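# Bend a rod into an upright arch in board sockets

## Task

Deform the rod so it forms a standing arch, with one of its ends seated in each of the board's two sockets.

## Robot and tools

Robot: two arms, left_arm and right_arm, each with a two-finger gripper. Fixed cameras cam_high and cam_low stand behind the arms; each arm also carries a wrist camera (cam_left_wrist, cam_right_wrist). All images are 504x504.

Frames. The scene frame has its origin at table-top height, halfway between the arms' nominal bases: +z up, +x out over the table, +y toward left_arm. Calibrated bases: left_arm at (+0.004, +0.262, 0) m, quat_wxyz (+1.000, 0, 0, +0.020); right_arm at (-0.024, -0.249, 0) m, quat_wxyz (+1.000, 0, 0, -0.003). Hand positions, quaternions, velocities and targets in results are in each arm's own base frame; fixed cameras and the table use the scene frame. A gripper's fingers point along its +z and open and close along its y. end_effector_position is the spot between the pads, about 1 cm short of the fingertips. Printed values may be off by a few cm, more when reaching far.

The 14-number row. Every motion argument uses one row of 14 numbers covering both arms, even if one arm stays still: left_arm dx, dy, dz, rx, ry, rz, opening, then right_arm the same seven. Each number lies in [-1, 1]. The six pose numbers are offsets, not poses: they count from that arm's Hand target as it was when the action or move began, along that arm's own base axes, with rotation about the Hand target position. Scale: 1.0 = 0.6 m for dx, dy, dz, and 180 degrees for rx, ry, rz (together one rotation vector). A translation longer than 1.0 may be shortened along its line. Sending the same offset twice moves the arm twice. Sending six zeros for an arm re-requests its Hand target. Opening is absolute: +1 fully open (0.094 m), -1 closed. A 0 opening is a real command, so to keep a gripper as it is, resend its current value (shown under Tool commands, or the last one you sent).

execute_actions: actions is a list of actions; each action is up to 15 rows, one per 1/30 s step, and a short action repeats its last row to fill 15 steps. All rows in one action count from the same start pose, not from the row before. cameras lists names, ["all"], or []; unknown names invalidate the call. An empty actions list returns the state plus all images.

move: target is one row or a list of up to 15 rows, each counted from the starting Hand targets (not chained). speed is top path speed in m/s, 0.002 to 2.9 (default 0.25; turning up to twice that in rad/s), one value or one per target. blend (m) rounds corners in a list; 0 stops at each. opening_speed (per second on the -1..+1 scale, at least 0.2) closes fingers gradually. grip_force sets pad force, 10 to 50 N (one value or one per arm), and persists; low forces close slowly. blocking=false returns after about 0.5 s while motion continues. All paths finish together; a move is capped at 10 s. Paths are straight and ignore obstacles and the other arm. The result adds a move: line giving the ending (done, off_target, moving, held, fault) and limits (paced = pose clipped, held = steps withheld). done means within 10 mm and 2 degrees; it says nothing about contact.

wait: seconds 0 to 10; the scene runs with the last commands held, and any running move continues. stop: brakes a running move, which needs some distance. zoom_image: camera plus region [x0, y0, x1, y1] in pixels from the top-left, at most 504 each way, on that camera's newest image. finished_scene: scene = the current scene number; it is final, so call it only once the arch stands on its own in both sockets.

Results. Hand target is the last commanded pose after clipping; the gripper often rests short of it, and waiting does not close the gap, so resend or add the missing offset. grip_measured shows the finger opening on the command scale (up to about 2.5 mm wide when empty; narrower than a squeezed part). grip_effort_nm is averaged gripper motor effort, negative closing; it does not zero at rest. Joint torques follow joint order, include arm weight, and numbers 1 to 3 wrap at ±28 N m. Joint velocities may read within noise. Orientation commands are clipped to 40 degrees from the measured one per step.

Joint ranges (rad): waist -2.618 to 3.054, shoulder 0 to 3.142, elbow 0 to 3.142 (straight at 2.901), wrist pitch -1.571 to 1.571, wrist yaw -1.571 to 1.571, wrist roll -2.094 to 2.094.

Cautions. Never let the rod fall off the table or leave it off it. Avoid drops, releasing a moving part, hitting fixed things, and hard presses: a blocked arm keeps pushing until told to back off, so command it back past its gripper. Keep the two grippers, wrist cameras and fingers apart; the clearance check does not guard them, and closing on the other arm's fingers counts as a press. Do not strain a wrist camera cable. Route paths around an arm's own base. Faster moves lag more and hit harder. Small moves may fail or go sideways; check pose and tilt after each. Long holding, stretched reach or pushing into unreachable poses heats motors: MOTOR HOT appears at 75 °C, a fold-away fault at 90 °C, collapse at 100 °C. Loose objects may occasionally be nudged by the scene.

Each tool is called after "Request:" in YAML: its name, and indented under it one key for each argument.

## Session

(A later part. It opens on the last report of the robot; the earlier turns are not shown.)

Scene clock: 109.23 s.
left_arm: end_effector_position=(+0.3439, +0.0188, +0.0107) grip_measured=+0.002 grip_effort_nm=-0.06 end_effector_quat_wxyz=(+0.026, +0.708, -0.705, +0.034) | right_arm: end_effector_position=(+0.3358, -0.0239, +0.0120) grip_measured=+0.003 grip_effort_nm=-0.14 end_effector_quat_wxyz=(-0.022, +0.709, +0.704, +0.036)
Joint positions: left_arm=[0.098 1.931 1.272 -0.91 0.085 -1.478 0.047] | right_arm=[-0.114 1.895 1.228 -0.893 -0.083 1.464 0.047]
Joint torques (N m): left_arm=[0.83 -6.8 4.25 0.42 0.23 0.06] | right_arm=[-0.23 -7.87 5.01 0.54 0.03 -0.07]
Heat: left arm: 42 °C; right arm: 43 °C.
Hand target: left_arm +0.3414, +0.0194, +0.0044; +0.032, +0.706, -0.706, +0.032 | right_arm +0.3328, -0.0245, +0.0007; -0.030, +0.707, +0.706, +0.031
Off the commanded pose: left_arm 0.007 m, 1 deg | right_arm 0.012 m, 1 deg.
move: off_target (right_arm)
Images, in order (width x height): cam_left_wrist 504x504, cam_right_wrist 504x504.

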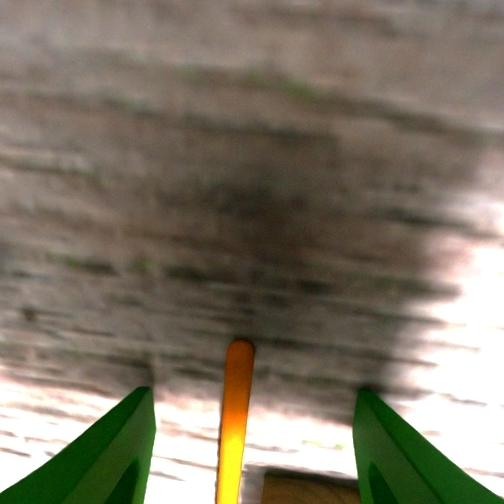

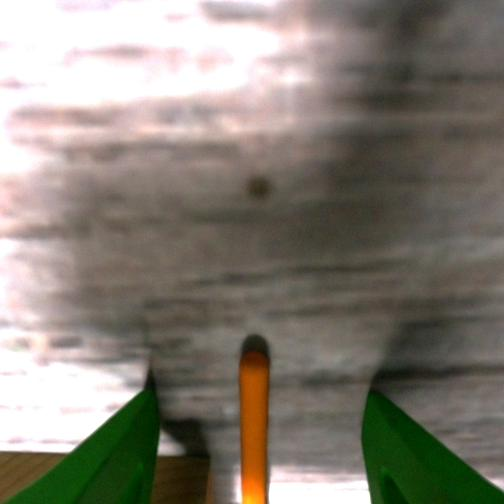

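Request:
move:
  target: [0,0,0,0,0,0,-1,0,0,-0.001,0,0,0,-1]
  opening_speed: 0.8
  cameras: ["cam_left_wrist","cam_right_wrist"]

Scene clock: 111.43 s.
left_arm: end_effector_position=(+0.3462, +0.0188, +0.0094) grip_measured=-0.911 grip_effort_nm=-0.97 end_effector_quat_wxyz=(+0.022, +0.705, -0.707, +0.038) | right_arm: end_effector_position=(+0.3380, -0.0241, +0.0120) grip_measured=-0.895 grip_effort_nm=-1.02 end_effector_quat_wxyz=(-0.018, +0.708, +0.705, +0.038)
Joint positions: left_arm=[0.098 1.931 1.266 -0.892 0.086 -1.471 0.004] | right_arm=[-0.114 1.895 1.228 -0.885 -0.083 1.463 0.005]
Joint torques (N m): left_arm=[0.8 -6.76 4.74 0.25 0.23 -0.02] | right_arm=[-0.23 -7.84 4.92 0.5 0.03 -0.06]
Heat: left arm: 42 °C; right arm: 43 °C.
Hand target: left_arm +0.3413, +0.0195, +0.0043; +0.032, +0.706, -0.706, +0.031 | right_arm +0.3328, -0.0245, +0.0001; -0.030, +0.707, +0.706, +0.031
Off the commanded pose: left_arm 0.007 m, 1 deg | right_arm 0.013 m, 2 deg.
move: off_target (right_arm)
Images, in order (width x height): cam_left_wrist 504x504, cam_right_wrist 504x504.

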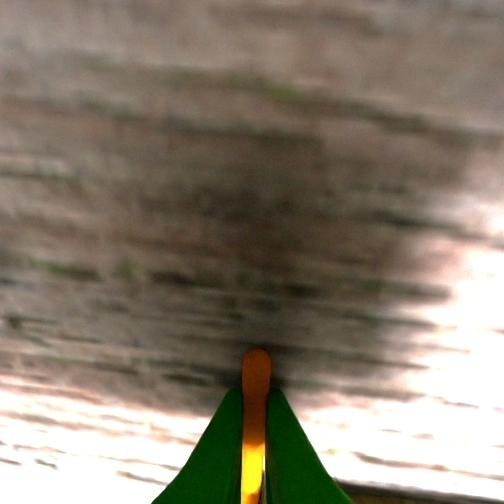

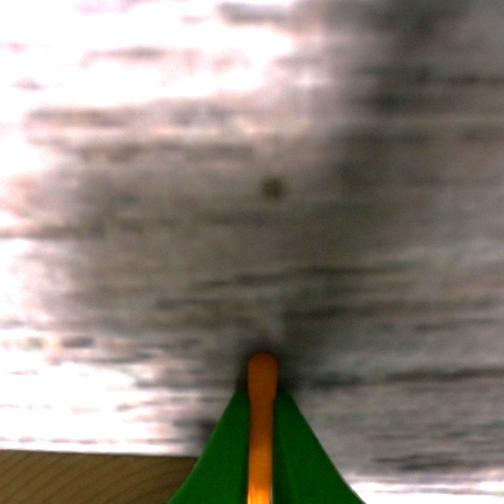

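Request:
move:
  target:
    - [0,0,0.2,0,0,0,-1,0,0,0.2,0,0,0,-1]
    - [0.21,-0.008,0.2,0,0,0,-1,0.21,0,0.2,0,0,0,-1]
  speed: 0.2
  cameras: ["all"]

Scene clock: 117.00 s.
left_arm: end_effector_position=(+0.4747, +0.0143, +0.1212) grip_measured=-0.913 grip_effort_nm=-1.01 end_effector_quat_wxyz=(-0.004, +0.699, -0.712, +0.068) | right_arm: end_effector_position=(+0.4581, -0.0238, +0.1258) grip_measured=-0.895 grip_effort_nm=-1.04 end_effector_quat_wxyz=(-0.013, +0.704, +0.708, +0.052)
Joint positions: left_arm=[0.066 2.367 2.405 -1.514 0.098 -1.49 0.004] | right_arm=[-0.089 2.346 2.39 -1.568 -0.097 1.479 0.005]
Joint torques (N m): left_arm=[0.28 -10.67 7.99 -0.07 0.12 -0.3] | right_arm=[0.4 -12.25 9.37 0.19 0.15 0.11]
Heat: left arm: 42 °C; right arm: 44 °C.
Hand target: left_arm +0.4674, +0.0145, +0.1244; +0.032, +0.706, -0.706, +0.032 | right_arm +0.4587, -0.0244, +0.1202; -0.030, +0.707, +0.706, +0.031
Off the commanded pose: left_arm 0.008 m, 6 deg | right_arm 0.006 m, 3 deg.
joint sent to its limit (left arm) — joint 4 (wrist pitch), lower limit. The joint targets are off in orientation, not in position.
joint sent to its limit (right arm) — joint 4 (wrist pitch), lower limit. The joint targets still meet the commanded pose.
move: off_target (left_arm, right_arm)

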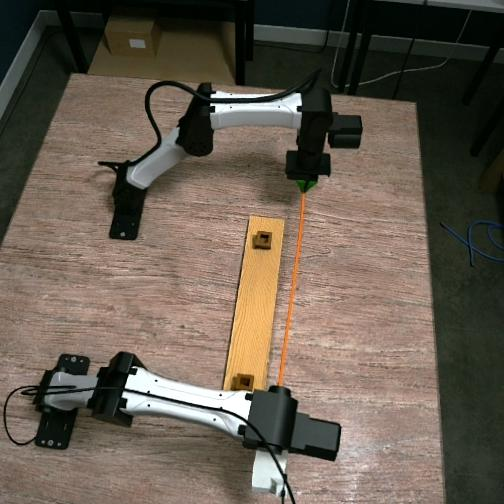

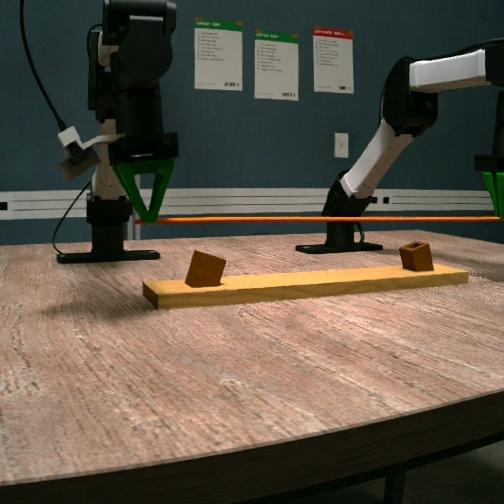

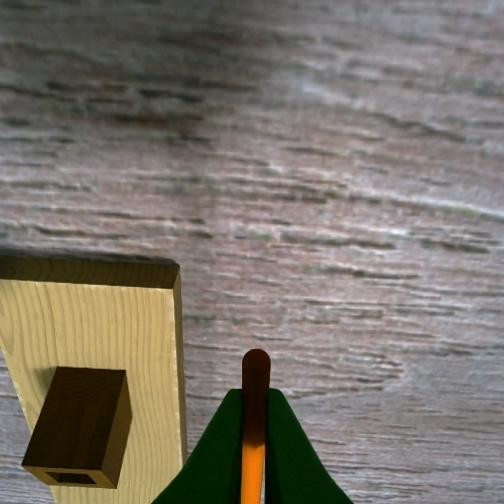

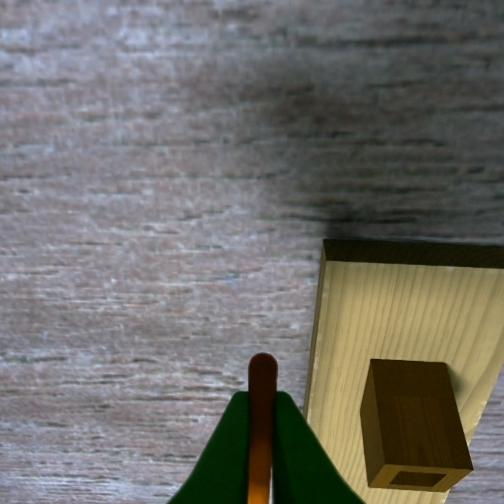

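Request:
move:
  target:
    - [0,0,-0.175,0,0,0,-1,0,0,-0.175,0,0,0,-1]
    - [0,0,-0.175,0,0,0,-1,0,0,-0.195,0,0,0,-1]
    - [0,0,-0.175,0,0,0,-1,0,0,-0.195,0,0,0,-0.2]
  speed: 0.12
  cameras: ["all"]

Scene clock: 122.03 s.
left_arm: end_effector_position=(+0.4680, +0.0139, +0.0198) grip_measured=-0.913 grip_effort_nm=-1.00 end_effector_quat_wxyz=(+0.033, +0.701, -0.711, +0.036) | right_arm: end_effector_position=(+0.4625, -0.0249, +0.0202) grip_measured=-0.203 grip_effort_nm=0.13 end_effector_quat_wxyz=(-0.020, +0.705, +0.708, +0.044)
Joint positions: left_arm=[0.066 2.415 2.088 -1.247 0.097 -1.49 0.004] | right_arm=[-0.089 2.355 1.983 -1.173 -0.093 1.479 0.037]
Joint torques (N m): left_arm=[0.25 -11.43 5.75 0.24 0.11 -0.23] | right_arm=[0.42 -12.45 5.68 0.49 0.12 0.1]
Heat: left arm: 42 °C; right arm: 45 °C.
Hand target: left_arm +0.4674, +0.0146, +0.0193; +0.032, +0.706, -0.707, +0.031 | right_arm +0.4588, -0.0244, +0.0032; -0.030, +0.707, +0.706, +0.031
Off the commanded pose: left_arm 0.001 m, 1 deg | right_arm 0.017 m, 2 deg.
move: off_target (right_arm); target 3's new opening was sent with right_arm's hand 0.017 m and 2 deg from that target

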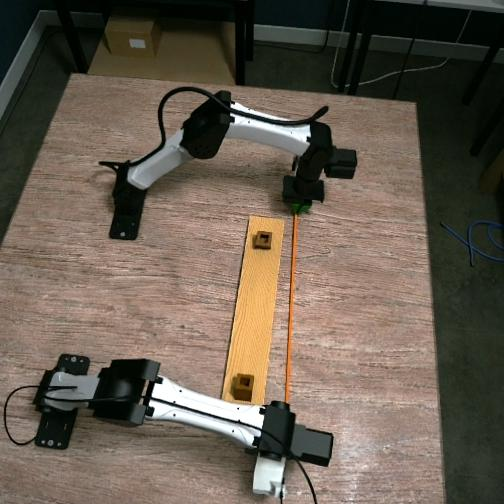

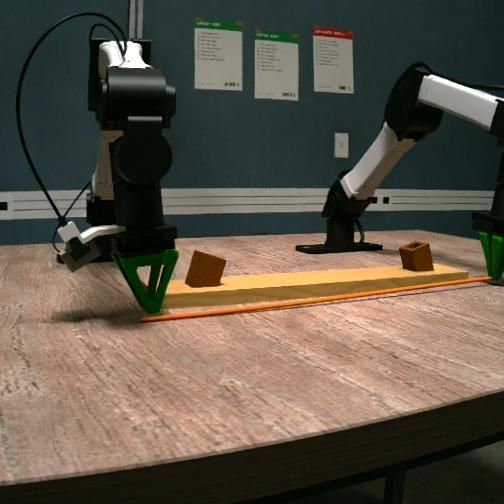

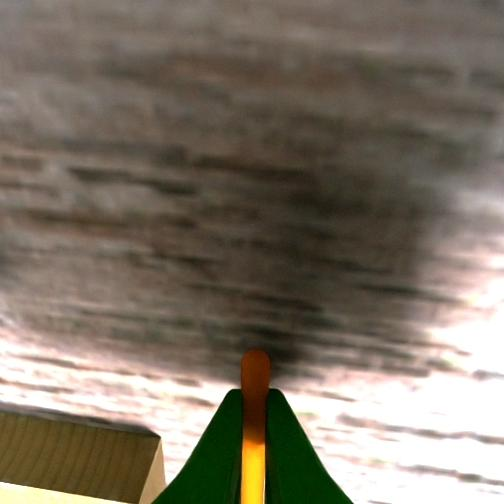

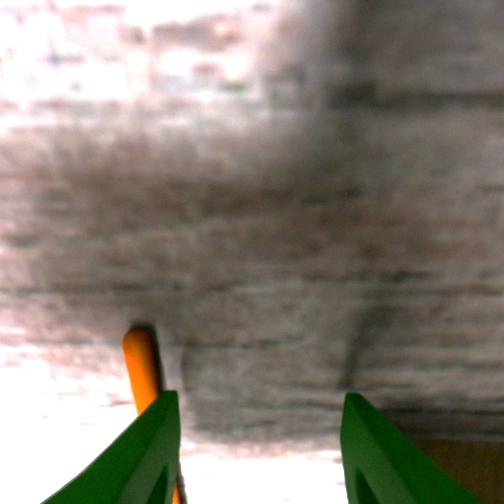

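Request:
move:
  target:
    - [0,0,0,0,0,0,-1,0,0,0.17,0,0,0,0.5]
    - [0,-0.05,0.32,0.111,0,0,-1,0.02,0,0.17,-0.08,0,0,0.5]
  speed: 0.15
  cameras: ["all"]

Scene clock: 127.87 s.
left_arm: end_effector_position=(+0.4797, -0.0190, +0.1880) grip_measured=-0.913 grip_effort_nm=-1.01 end_effector_quat_wxyz=(-0.176, +0.678, -0.714, +0.015) | right_arm: end_effector_position=(+0.4687, -0.0254, +0.1126) grip_measured=+0.497 grip_effort_nm=0.13 end_effector_quat_wxyz=(+0.068, +0.702, +0.707, -0.043)
Joint positions: left_arm=[-0.131 2.265 2.46 -1.514 -0.253 -1.618 0.004] | right_arm=[0.004 2.415 2.454 -1.574 0.156 1.565 0.07]
Joint torques (N m): left_arm=[0.1 -13.9 7.35 0.22 -0.21 -0.19] | right_arm=[0.62 -12.29 9.4 0.25 0.29 0.15]
Heat: left arm: 44 °C; right arm: 46 °C.
Hand target: left_arm +0.4673, -0.0154, +0.2113; -0.091, +0.701, -0.701, -0.092 | right_arm +0.4707, -0.0244, +0.1050; +0.058, +0.705, +0.705, -0.058
Off the commanded pose: left_arm 0.027 m, 16 deg | right_arm 0.008 m, 2 deg.
joint sent to its limit (left arm) — joint 4 (wrist pitch), lower limit. The joint targets are off in orientation, not in position.
joint sent to its limit (right arm) — joint 4 (wrist pitch), lower limit. The joint targets still meet the commanded pose.
move: off_target (left_arm)

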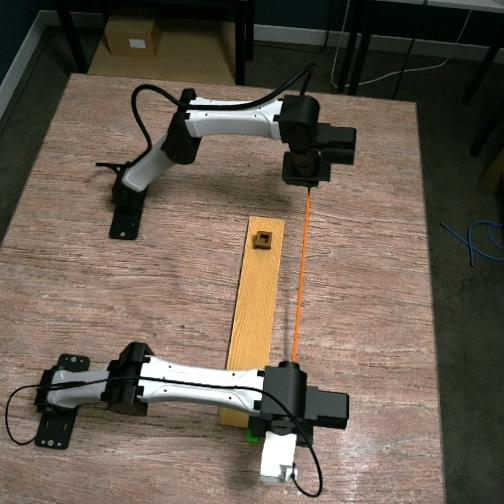

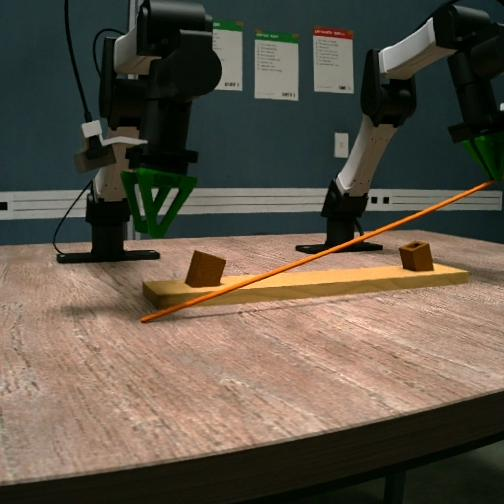

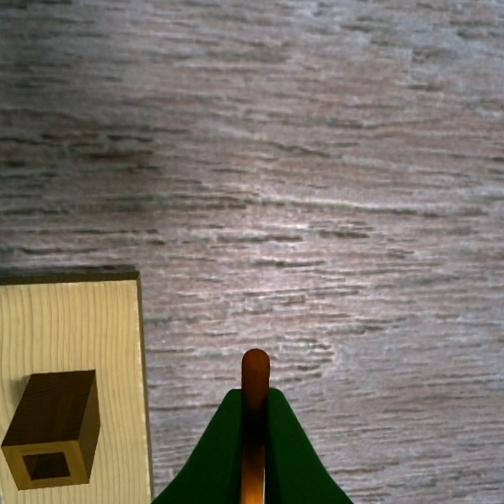

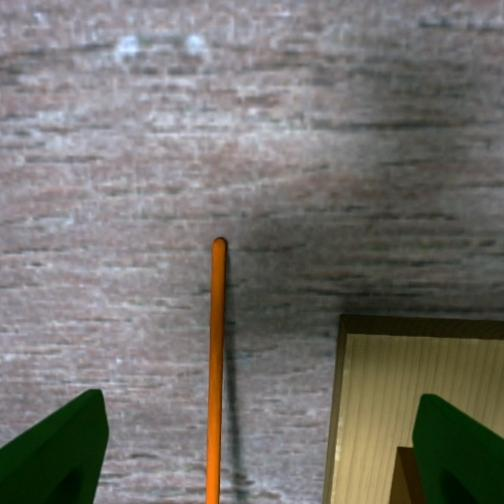

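Request:
move:
  target:
    - [0,0,0,0,0,0,-1,0.035,0.03,-0.07,-0.03,0,0,0.3]
    - [0,0,0,0,0,0,-1,0.035,0.03,-0.125,-0.03,0,0,0.3]
  speed: 0.1
  cameras: ["all"]

Scene clock: 132.43 s.
left_arm: end_effector_position=(+0.4797, -0.0188, +0.1880) grip_measured=-0.913 grip_effort_nm=-1.01 end_effector_quat_wxyz=(-0.176, +0.678, -0.714, +0.015) | right_arm: end_effector_position=(+0.4924, -0.0060, +0.0342) grip_measured=+0.303 grip_effort_nm=-0.14 end_effector_quat_wxyz=(+0.089, +0.698, +0.705, -0.088)
Joint positions: left_arm=[-0.131 2.265 2.46 -1.514 -0.254 -1.618 0.004] | right_arm=[0.076 2.578 2.426 -1.434 0.251 1.639 0.061]
Joint torques (N m): left_arm=[0.13 -13.86 7.31 0.22 -0.21 -0.2] | right_arm=[0.32 -17.05 5.19 0.4 0.34 0.16]
Heat: left arm: 45 °C; right arm: 47 °C.
Hand target: left_arm +0.4673, -0.0154, +0.2113; -0.091, +0.701, -0.701, -0.092 | right_arm +0.4919, -0.0064, +0.0302; +0.092, +0.701, +0.701, -0.091
Off the commanded pose: left_arm 0.027 m, 16 deg | right_arm 0.004 m, 1 deg.
joint sent to its limit (left arm) — joint 4 (wrist pitch), lower limit. The joint targets are off in orientation, not in position.
move: off_target (left_arm)

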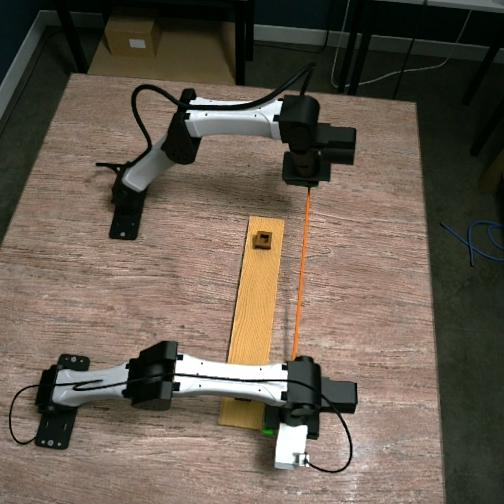

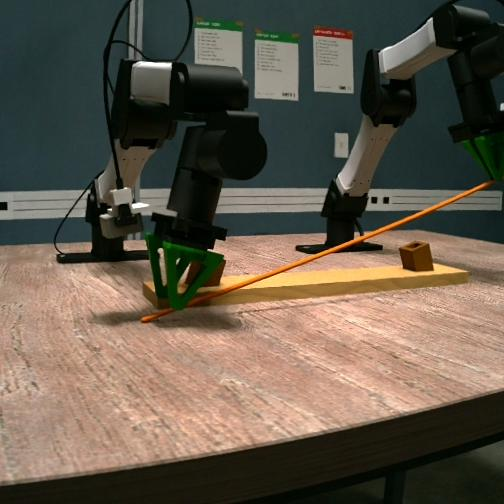

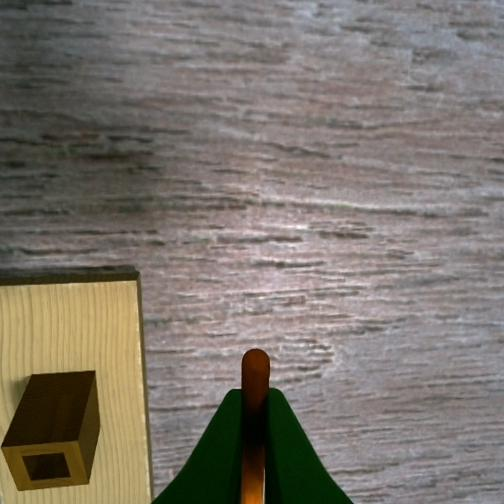

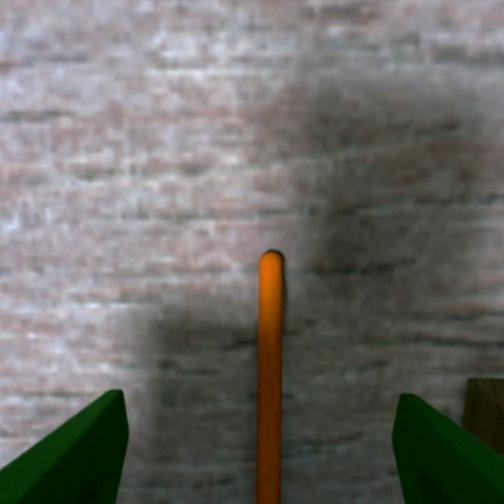

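Request:
zoom_image:
  camera: "cam_low"
  region: [120, 210, 260, 340]

Scaled by 3.600 from the camera's 504x504 image, which has a finer 720x720 frame.

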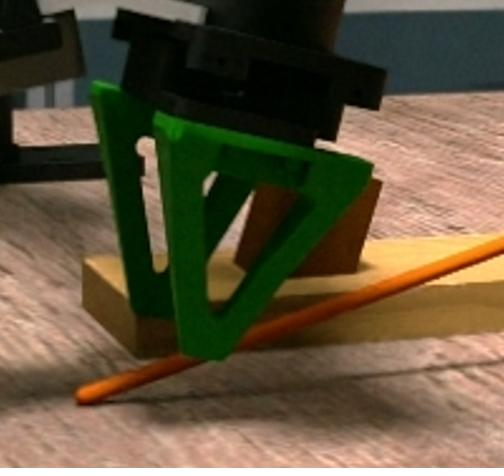

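Request:
move:
  target:
    - [0,0,0,0,0,0,-1,0.0,0.0,-0.022,0,0,0,0.0]
  speed: 0.06
  cameras: ["cam_low","cam_right_wrist"]

Request:
zoom_image:
  camera: "cam_low"
  region: [120, 210, 260, 340]

Scene clock: 136.07 s.
left_arm: end_effector_position=(+0.4797, -0.0188, +0.1880) grip_measured=-0.913 grip_effort_nm=-1.01 end_effector_quat_wxyz=(-0.176, +0.678, -0.714, +0.015) | right_arm: end_effector_position=(+0.4921, -0.0060, +0.0189) grip_measured=+0.003 grip_effort_nm=-0.15 end_effector_quat_wxyz=(+0.088, +0.698, +0.705, -0.090)
Joint positions: left_arm=[-0.131 2.265 2.46 -1.514 -0.254 -1.618 0.004] | right_arm=[0.076 2.578 2.365 -1.378 0.251 1.639 0.047]
Joint torques (N m): left_arm=[0.08 -13.86 7.31 0.21 -0.2 -0.19] | right_arm=[0.32 -17.48 5.29 0.41 0.33 0.16]
Heat: left arm: 46 °C; right arm: 48 °C.
Hand target: left_arm +0.4673, -0.0154, +0.2113; -0.091, +0.701, -0.701, -0.092 | right_arm +0.4919, -0.0064, +0.0169; +0.092, +0.701, +0.701, -0.091
Off the commanded pose: left_arm 0.027 m, 16 deg | right_arm 0.002 m, 1 deg.
joint sent to its limit (left arm) — joint 4 (wrist pitch), lower limit. The joint targets are off in orientation, not in position.
move: off_target (left_arm)
Images, in order (width x height): cam_low 504x504, cam_right_wrist 504x504.

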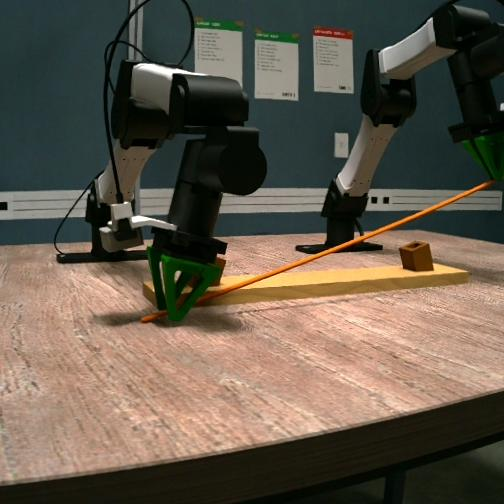

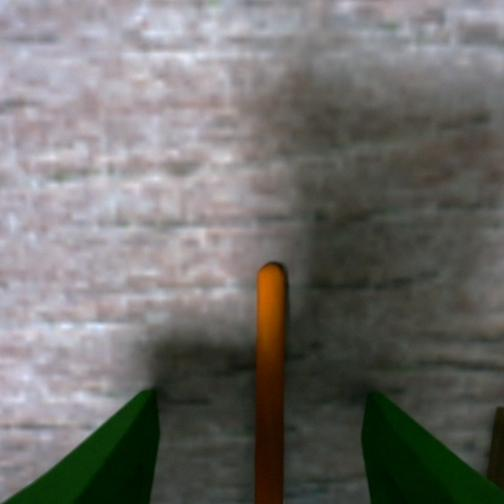

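Scaled by 3.600 from the camera's 504x504 image, which has a finer 720x720 frame.

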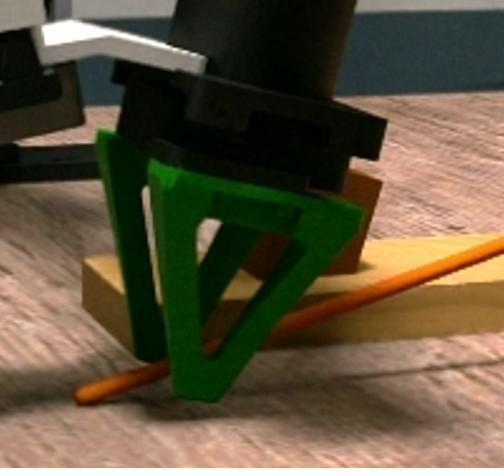

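Request:
move:
  target: [0,0,0,0,0,0,-1,0.0,0.0,0,0,0,0,-1]
  opening_speed: 0.8
  cameras: ["cam_low","cam_right_wrist"]

Request:
zoom_image:
  camera: "cam_low"
  region: [120, 210, 260, 340]

Scene clock: 138.77 s.
left_arm: end_effector_position=(+0.4797, -0.0188, +0.1881) grip_measured=-0.913 grip_effort_nm=-1.01 end_effector_quat_wxyz=(-0.177, +0.678, -0.714, +0.015) | right_arm: end_effector_position=(+0.4923, -0.0060, +0.0189) grip_measured=-0.889 grip_effort_nm=-1.04 end_effector_quat_wxyz=(+0.088, +0.698, +0.705, -0.089)
Joint positions: left_arm=[-0.131 2.265 2.46 -1.514 -0.255 -1.618 0.004] | right_arm=[0.076 2.578 2.365 -1.378 0.251 1.639 0.005]
Joint torques (N m): left_arm=[0.1 -13.86 7.34 0.21 -0.22 -0.18] | right_arm=[0.32 -17.5 5.27 0.4 0.34 0.16]
Heat: left arm: 46 °C; right arm: 49 °C.
Hand target: left_arm +0.4673, -0.0154, +0.2113; -0.091, +0.701, -0.701, -0.092 | right_arm +0.4919, -0.0064, +0.0169; +0.092, +0.701, +0.701, -0.091
Off the commanded pose: left_arm 0.027 m, 16 deg | right_arm 0.002 m, 1 deg.
joint sent to its limit (left arm) — joint 4 (wrist pitch), lower limit. The joint targets are off in orientation, not in position.
move: off_target (left_arm)
Images, in order (width x height): cam_low 504x504, cam_right_wrist 504x504.

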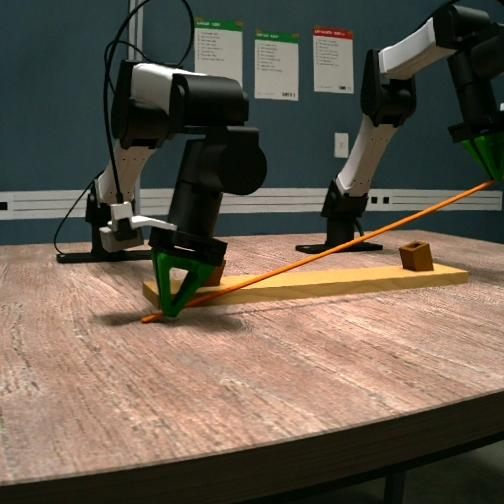

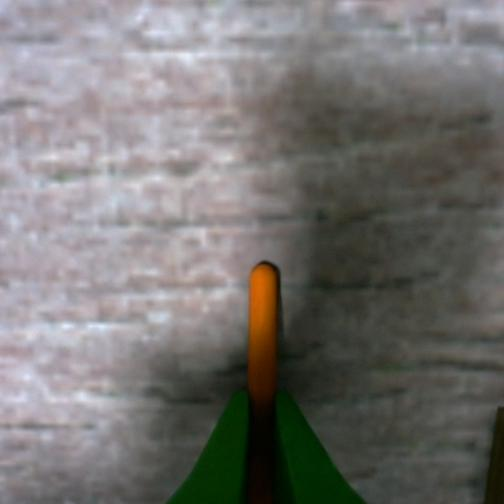

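Scaled by 3.600 from the camera's 504x504 image, which has a finer 720x720 frame.

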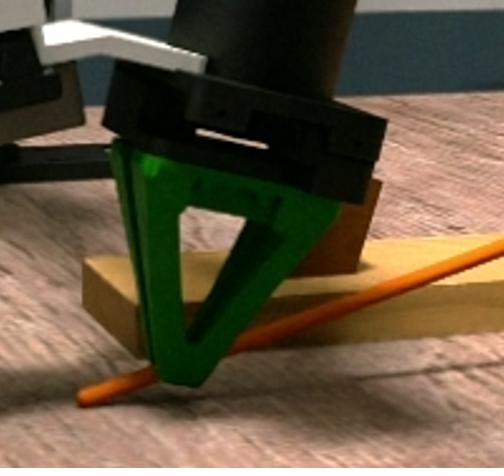

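Request:
move:
  target: [0,0.025,-0.175,-0.111,0,0,-1,0,-0.02,0.15,-0.111,0,0,-1]
  speed: 0.1
  cameras: ["all"]

Scene clock: 144.50 s.
left_arm: end_effector_position=(+0.4802, -0.0017, +0.1106) grip_measured=-0.913 grip_effort_nm=-1.01 end_effector_quat_wxyz=(-0.003, +0.705, -0.707, +0.058) | right_arm: end_effector_position=(+0.4949, -0.0184, +0.0897) grip_measured=-0.889 grip_effort_nm=-1.04 end_effector_quat_wxyz=(+0.227, +0.664, +0.689, -0.182)
Joint positions: left_arm=[0.025 2.407 2.434 -1.514 0.079 -1.547 0.004] | right_arm=[0.16 2.587 2.569 -1.574 0.59 1.7 0.005]
Joint torques (N m): left_arm=[1.09 -10.88 5.27 -0.08 0.31 0.03] | right_arm=[0.61 -20.67 5.87 0.12 0.62 0.15]
Heat: left arm: 47 °C; right arm: 52 °C.
Hand target: left_arm +0.4674, -0.0004, +0.1064; +0.032, +0.706, -0.706, +0.032 | right_arm +0.4918, -0.0186, +0.1070; +0.212, +0.675, +0.675, -0.211
Off the commanded pose: left_arm 0.014 m, 5 deg | right_arm 0.018 m, 4 deg.
joint sent to its limit (left arm) — joint 4 (wrist pitch), lower limit. The joint targets still meet the commanded pose.
joint sent to its limit (right arm) — joint 4 (wrist pitch), lower limit. The joint targets are off in orientation, not in position.
move: off_target (left_arm, right_arm)

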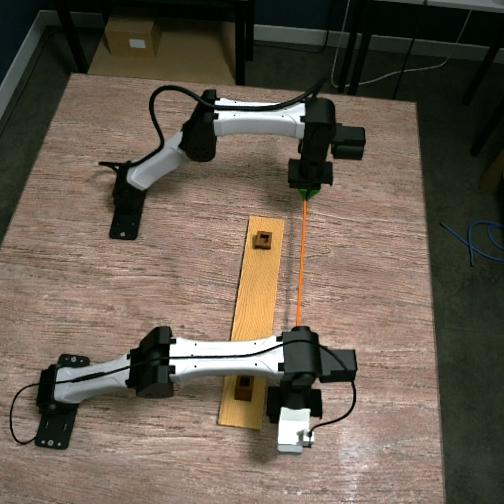

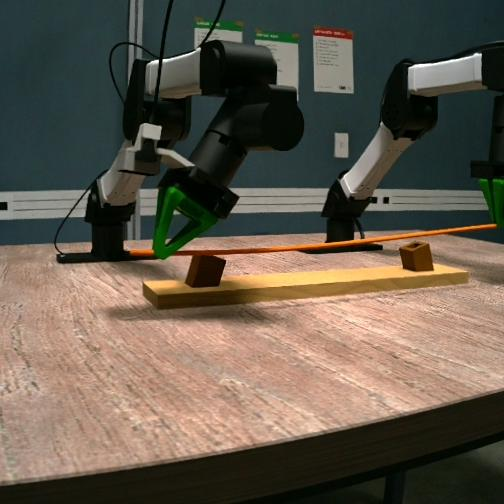

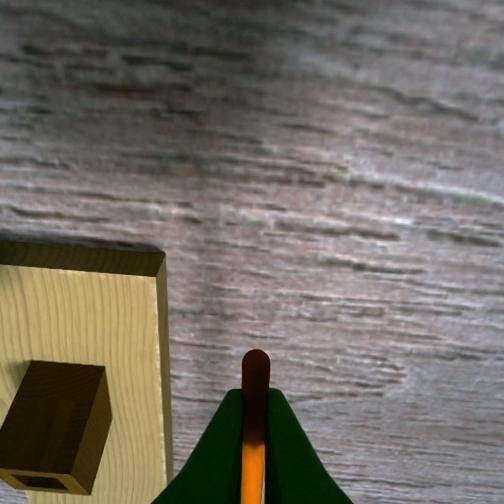

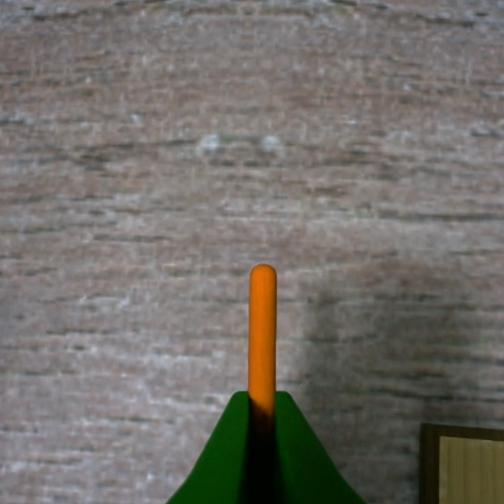

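Request:
move:
  target:
    - [0,0,0,0,0,0,-0.2,0,0,0,0,0,0,-1]
    - [0,-0.08,-0.018,0.19,0,0,-0.2,0,0,0,0,0,0,-1]
  speed: 0.1
  opening_speed: 0.8
  cameras: ["all"]

Request:
zoom_image:
  camera: "cam_low"
  region: [364, 140, 504, 280]

Scene clock: 151.53 s.
left_arm: end_effector_position=(+0.4780, -0.0530, +0.0988) grip_measured=-0.202 grip_effort_nm=0.12 end_effector_quat_wxyz=(-0.204, +0.680, -0.695, -0.113) | right_arm: end_effector_position=(+0.4950, -0.0201, +0.0908) grip_measured=-0.889 grip_effort_nm=-1.04 end_effector_quat_wxyz=(+0.231, +0.663, +0.688, -0.186)
Joint positions: left_arm=[-0.276 2.46 2.412 -1.515 -0.472 -1.822 0.037] | right_arm=[0.16 2.587 2.569 -1.575 0.601 1.7 0.005]
Joint torques (N m): left_arm=[0.01 -10.85 5.26 -0.23 -0.33 -0.25] | right_arm=[0.62 -20.67 5.87 0.14 0.52 0.14]
Heat: left arm: 47 °C; right arm: 63 °C.
Hand target: left_arm +0.4674, -0.0485, +0.0956; -0.177, +0.684, -0.685, -0.178 | right_arm +0.4918, -0.0186, +0.1070; +0.212, +0.675, +0.675, -0.211
Off the commanded pose: left_arm 0.012 m, 8 deg | right_arm 0.017 m, 4 deg.
joint sent to its limit (left arm) — joint 4 (wrist pitch), lower limit. The joint targets are off in orientation, not in position.
joint sent to its limit (right arm) — joint 4 (wrist pitch), lower limit. The joint targets are off in orientation, not in position.
move: off_target (left_arm, right_arm)

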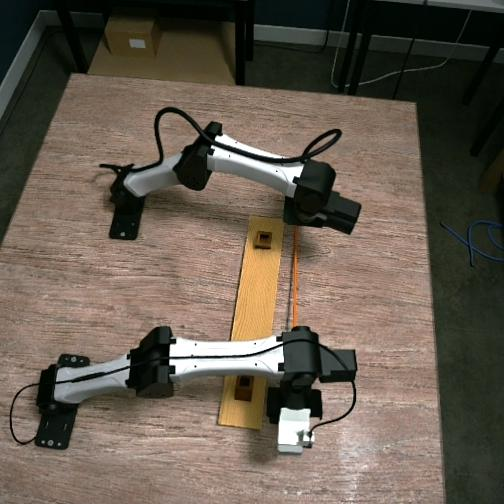

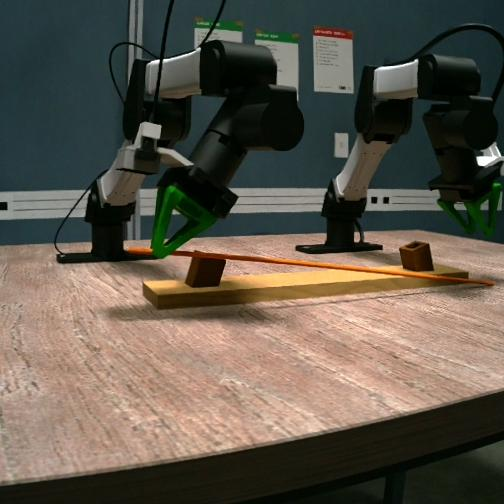

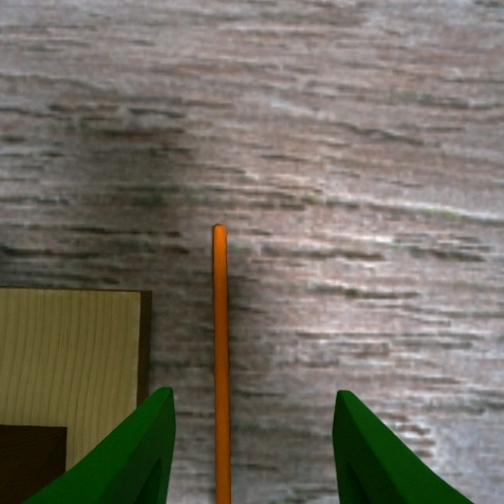

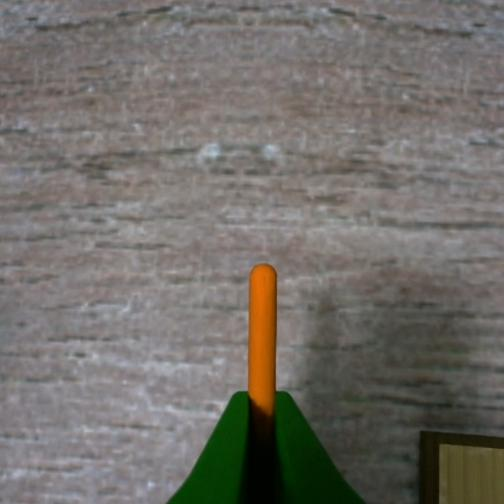

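Scaled by 3.600 from the camera's 504x504 image, which has a finer 720x720 frame.

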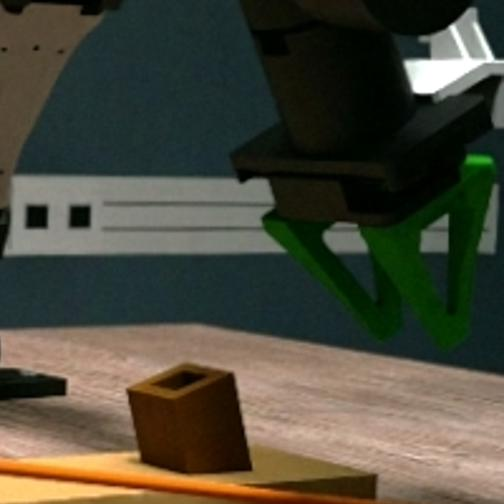

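Request:
move:
  target: [-0.025,-0.03,-0.115,0,0,0,-0.2,0,0,-0.02,0,0,0,-1]
  speed: 0.12
  cameras: ["cam_low","cam_left_wrist"]

Request:
zoom_image:
  camera: "cam_low"
  region: [364, 180, 504, 320]

Scene clock: 155.13 s.
left_arm: end_effector_position=(+0.4533, -0.0655, +0.0275) grip_measured=-0.202 grip_effort_nm=0.12 end_effector_quat_wxyz=(-0.174, +0.680, -0.690, -0.176) | right_arm: end_effector_position=(+0.4950, -0.0201, +0.0908) grip_measured=-0.889 grip_effort_nm=-1.04 end_effector_quat_wxyz=(+0.232, +0.666, +0.684, -0.184)
Joint positions: left_arm=[-0.317 2.537 2.256 -1.457 -0.473 -1.915 0.037] | right_arm=[0.16 2.587 2.569 -1.575 0.601 1.711 0.005]
Joint torques (N m): left_arm=[0.05 -11.6 5.39 -0.07 -0.16 -0.27] | right_arm=[0.59 -18.07 5.94 0.14 0.5 0.17]
Heat: left arm: 47 °C; right arm: 67 °C.
Hand target: left_arm +0.4524, -0.0664, +0.0266; -0.177, +0.684, -0.685, -0.178 | right_arm +0.4918, -0.0186, +0.0950; +0.212, +0.675, +0.675, -0.211
Off the commanded pose: left_arm 0.002 m, 1 deg | right_arm 0.005 m, 4 deg.
joint sent to its limit (right arm) — joint 4 (wrist pitch), lower limit. The joint targets are off in orientation, not in position.
move: off_target (right_arm)
Images, in order (width x height): cam_low 504x504, cam_left_wrist 504x504.

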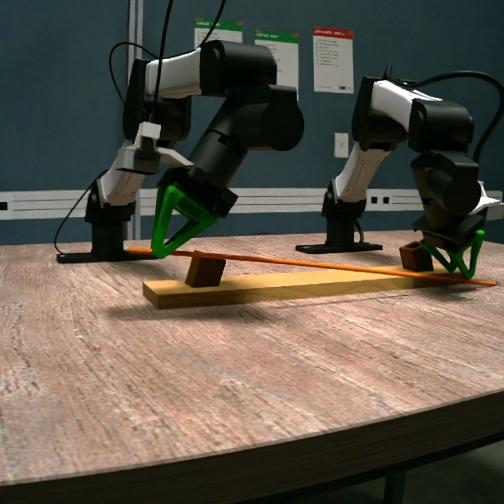

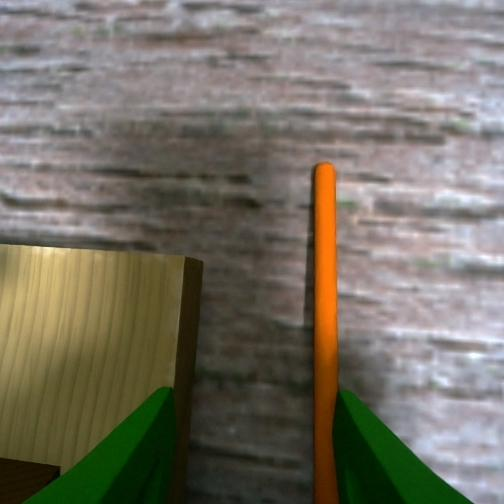

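Scaled by 3.600 from the camera's 504x504 image, which has a finer 720x720 frame.

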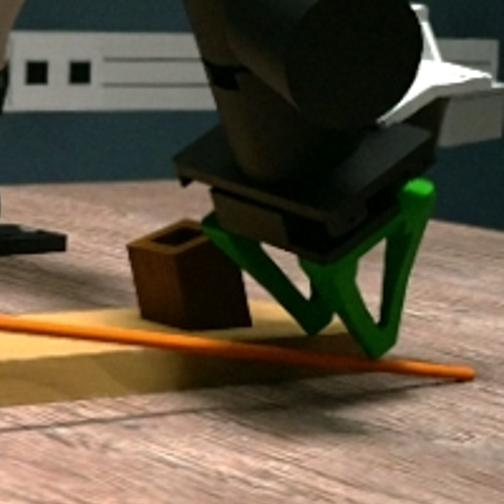

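Request:
move:
  target:
    - [0,0,0.05,0,0,0,-0.1,0,0,0,0,0,0,-1]
    - [0.032,0.01,0.05,0,0,0,-0.1,0,0,0,0,0,0,-1]
    - [0.032,0.01,-0.026,0,0,0,-0.1,0,0,0,0,0,0,-1]
  speed: 0.12
  cameras: ["cam_low","cam_left_wrist"]

Request:
zoom_image:
  camera: "cam_low"
  region: [364, 180, 504, 320]

Scene clock: 159.63 s.
left_arm: end_effector_position=(+0.4707, -0.0639, +0.0121) grip_measured=-0.102 grip_effort_nm=0.12 end_effector_quat_wxyz=(-0.175, +0.679, -0.691, -0.176) | right_arm: end_effector_position=(+0.4950, -0.0201, +0.0908) grip_measured=-0.889 grip_effort_nm=-1.04 end_effector_quat_wxyz=(+0.232, +0.667, +0.684, -0.184)
Joint positions: left_arm=[-0.304 2.648 2.405 -1.488 -0.478 -1.895 0.042] | right_arm=[0.16 2.587 2.569 -1.575 0.601 1.711 0.005]
Joint torques (N m): left_arm=[0.96 -12.03 5.61 -0.02 -0.15 -0.21] | right_arm=[0.59 -18.07 5.96 0.14 0.5 0.17]
Heat: left arm: 48 °C; right arm: 70 °C.
Hand target: left_arm +0.4716, -0.0604, +0.0110; -0.177, +0.684, -0.684, -0.178 | right_arm +0.4918, -0.0186, +0.0950; +0.212, +0.675, +0.675, -0.211
Off the commanded pose: left_arm 0.004 m, 1 deg | right_arm 0.005 m, 4 deg.
joint sent to its limit (right arm) — joint 4 (wrist pitch), lower limit. The joint targets are off in orientation, not in position.
move: off_target (right_arm)
Images, in order (width x height): cam_low 504x504, cam_left_wrist 504x504.

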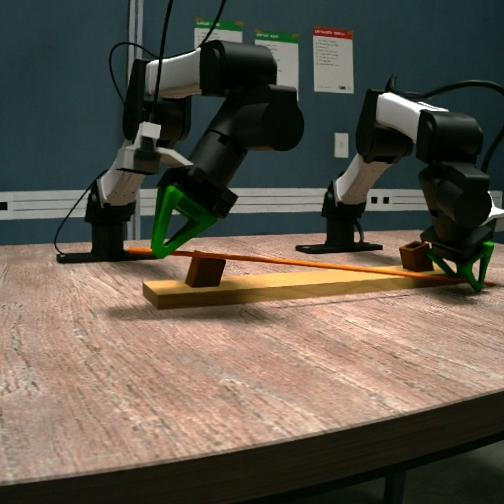

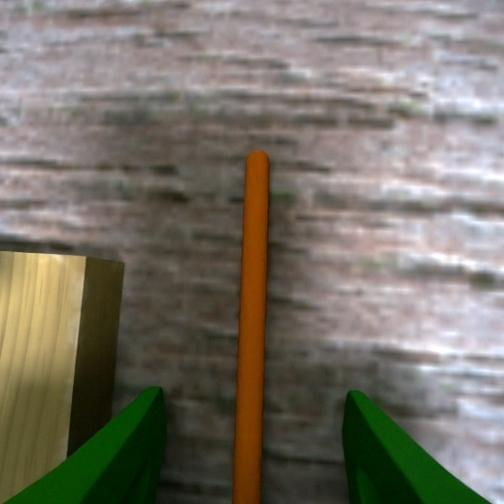

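Scaled by 3.600 from the camera's 504x504 image, which has a finer 720x720 frame.

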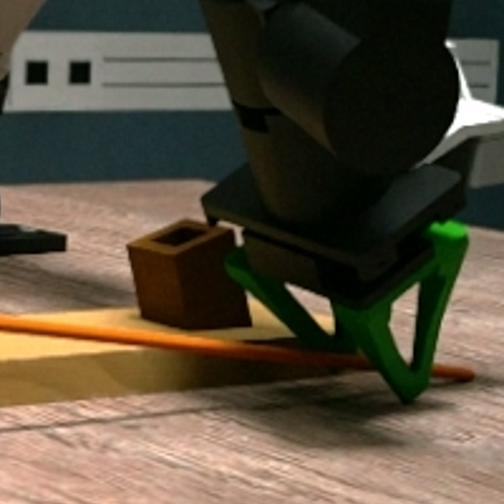

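Request:
move:
  target:
    - [0,0,0,0,0,0,-1,0,0,0,0,0,0,-1]
    - [-0.1,0,0.13,0.05,0,0,-1,-0.14,0,0.0,0.05,0,0,-1]
  speed: 0.12
  opening_speed: 0.8
  cameras: ["all"]

Scene clock: 164.97 s.
left_arm: end_effector_position=(+0.4184, -0.0625, +0.0639) grip_measured=-0.901 grip_effort_nm=-1.01 end_effector_quat_wxyz=(-0.224, +0.662, -0.681, -0.220) | right_arm: end_effector_position=(+0.4095, -0.0205, +0.0825) grip_measured=-0.889 grip_effort_nm=-1.04 end_effector_quat_wxyz=(+0.154, +0.685, +0.690, -0.177)
Joint positions: left_arm=[-0.38 2.4 2.093 -1.517 -0.592 -1.999 0.005] | right_arm=[0.141 2.197 1.892 -1.37 0.464 1.729 0.005]
Joint torques (N m): left_arm=[-0.23 -15.38 5 -0.68 -0.33 -0.36] | right_arm=[0.06 -18.56 5.16 0.2 0.23 0.01]
Heat: left arm: 49 °C; right arm: 73 °C.
Hand target: left_arm +0.4116, -0.0604, +0.0890; -0.231, +0.668, -0.668, -0.231 | right_arm +0.4078, -0.0185, +0.0950; +0.158, +0.690, +0.689, -0.157
Off the commanded pose: left_arm 0.026 m, 2 deg | right_arm 0.013 m, 2 deg.
joint sent to its limit (left arm) — joint 4 (wrist pitch), lower limit. The joint targets still meet the commanded pose.
move: off_target (left_arm, right_arm)

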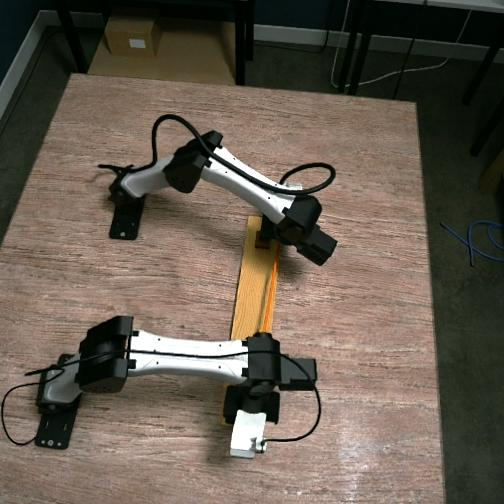

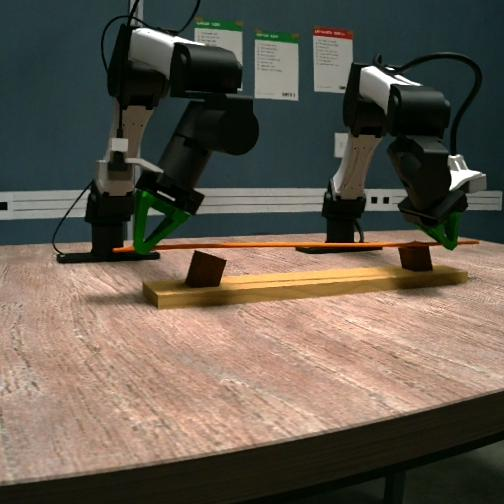

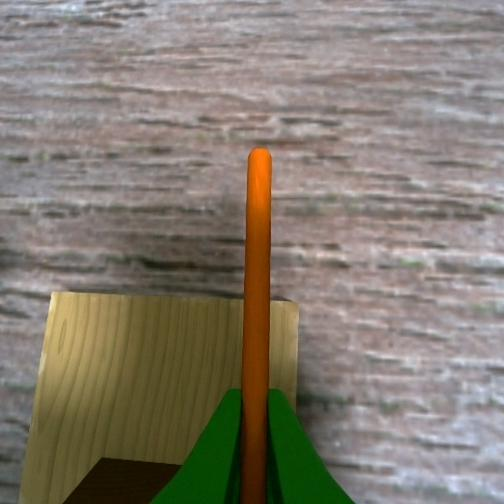

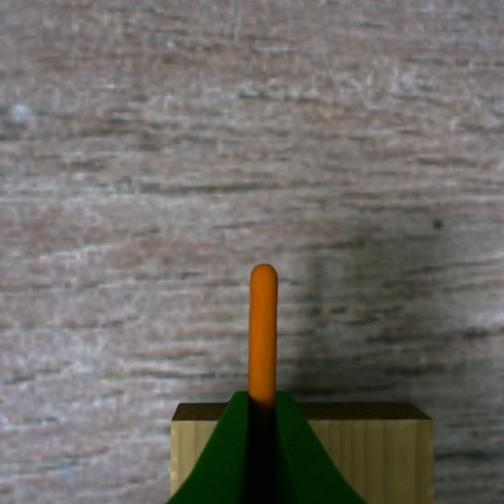

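Request:
move:
  target: [-0.04,0,0.125,-0.222,0,0,-1,-0.027,0.083,0.11,0.222,0,0,-1]
  speed: 0.12
  cameras: ["all"]

Scene clock: 172.87 s.
left_arm: end_effector_position=(+0.4012, -0.0480, +0.1424) grip_measured=-0.901 grip_effort_nm=-1.01 end_effector_quat_wxyz=(-0.018, +0.709, -0.705, -0.007) | right_arm: end_effector_position=(+0.3914, +0.0160, +0.1350) grip_measured=-0.889 grip_effort_nm=-1.04 end_effector_quat_wxyz=(-0.079, +0.713, +0.696, +0.042)
Joint positions: left_arm=[-0.135 2.102 2.058 -1.515 -0.037 -1.712 0.005] | right_arm=[-0.034 2.11 2.03 -1.548 -0.17 1.556 0.005]
Joint torques (N m): left_arm=[-0.02 -13.31 6.58 -0.22 0.84 -0.02] | right_arm=[0.58 -17.4 9.36 0 -0.69 -0.12]
Heat: left arm: 51 °C; right arm: 72 °C.
Hand target: left_arm +0.3876, -0.0604, +0.1639; +0.012, +0.707, -0.707, +0.012 | right_arm +0.3916, +0.0313, +0.1610; -0.087, +0.702, +0.701, +0.088
Off the commanded pose: left_arm 0.028 m, 4 deg | right_arm 0.030 m, 6 deg.
joint sent to its limit (left arm) — joint 4 (wrist pitch), lower limit. The joint targets still meet the commanded pose.
move: off_target (left_arm, right_arm)

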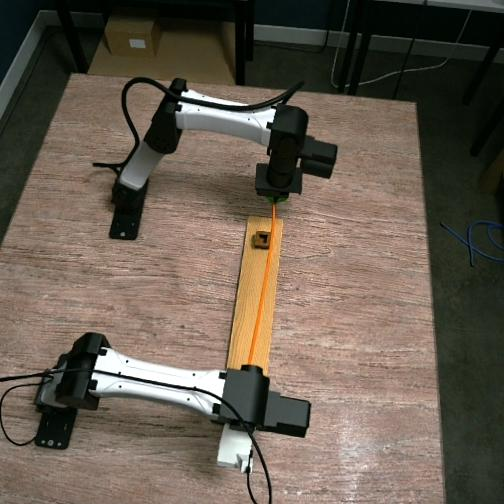

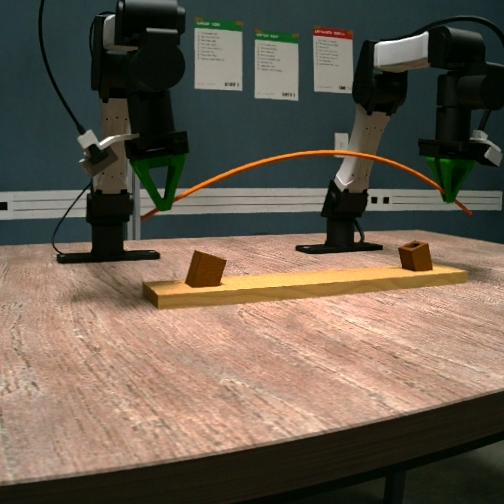

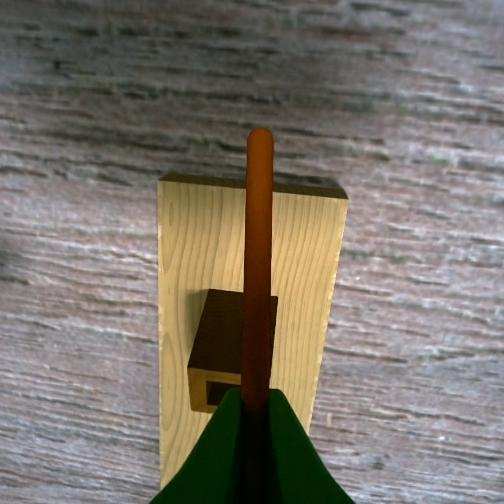

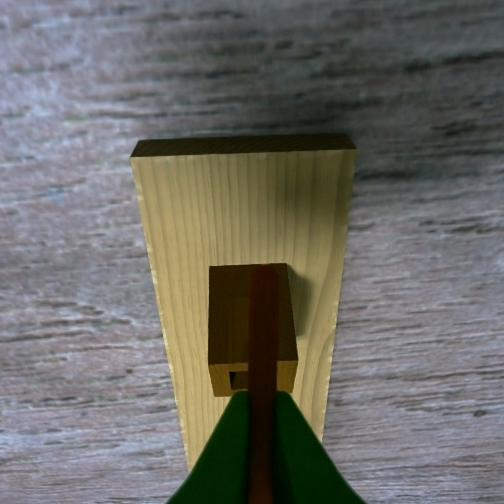

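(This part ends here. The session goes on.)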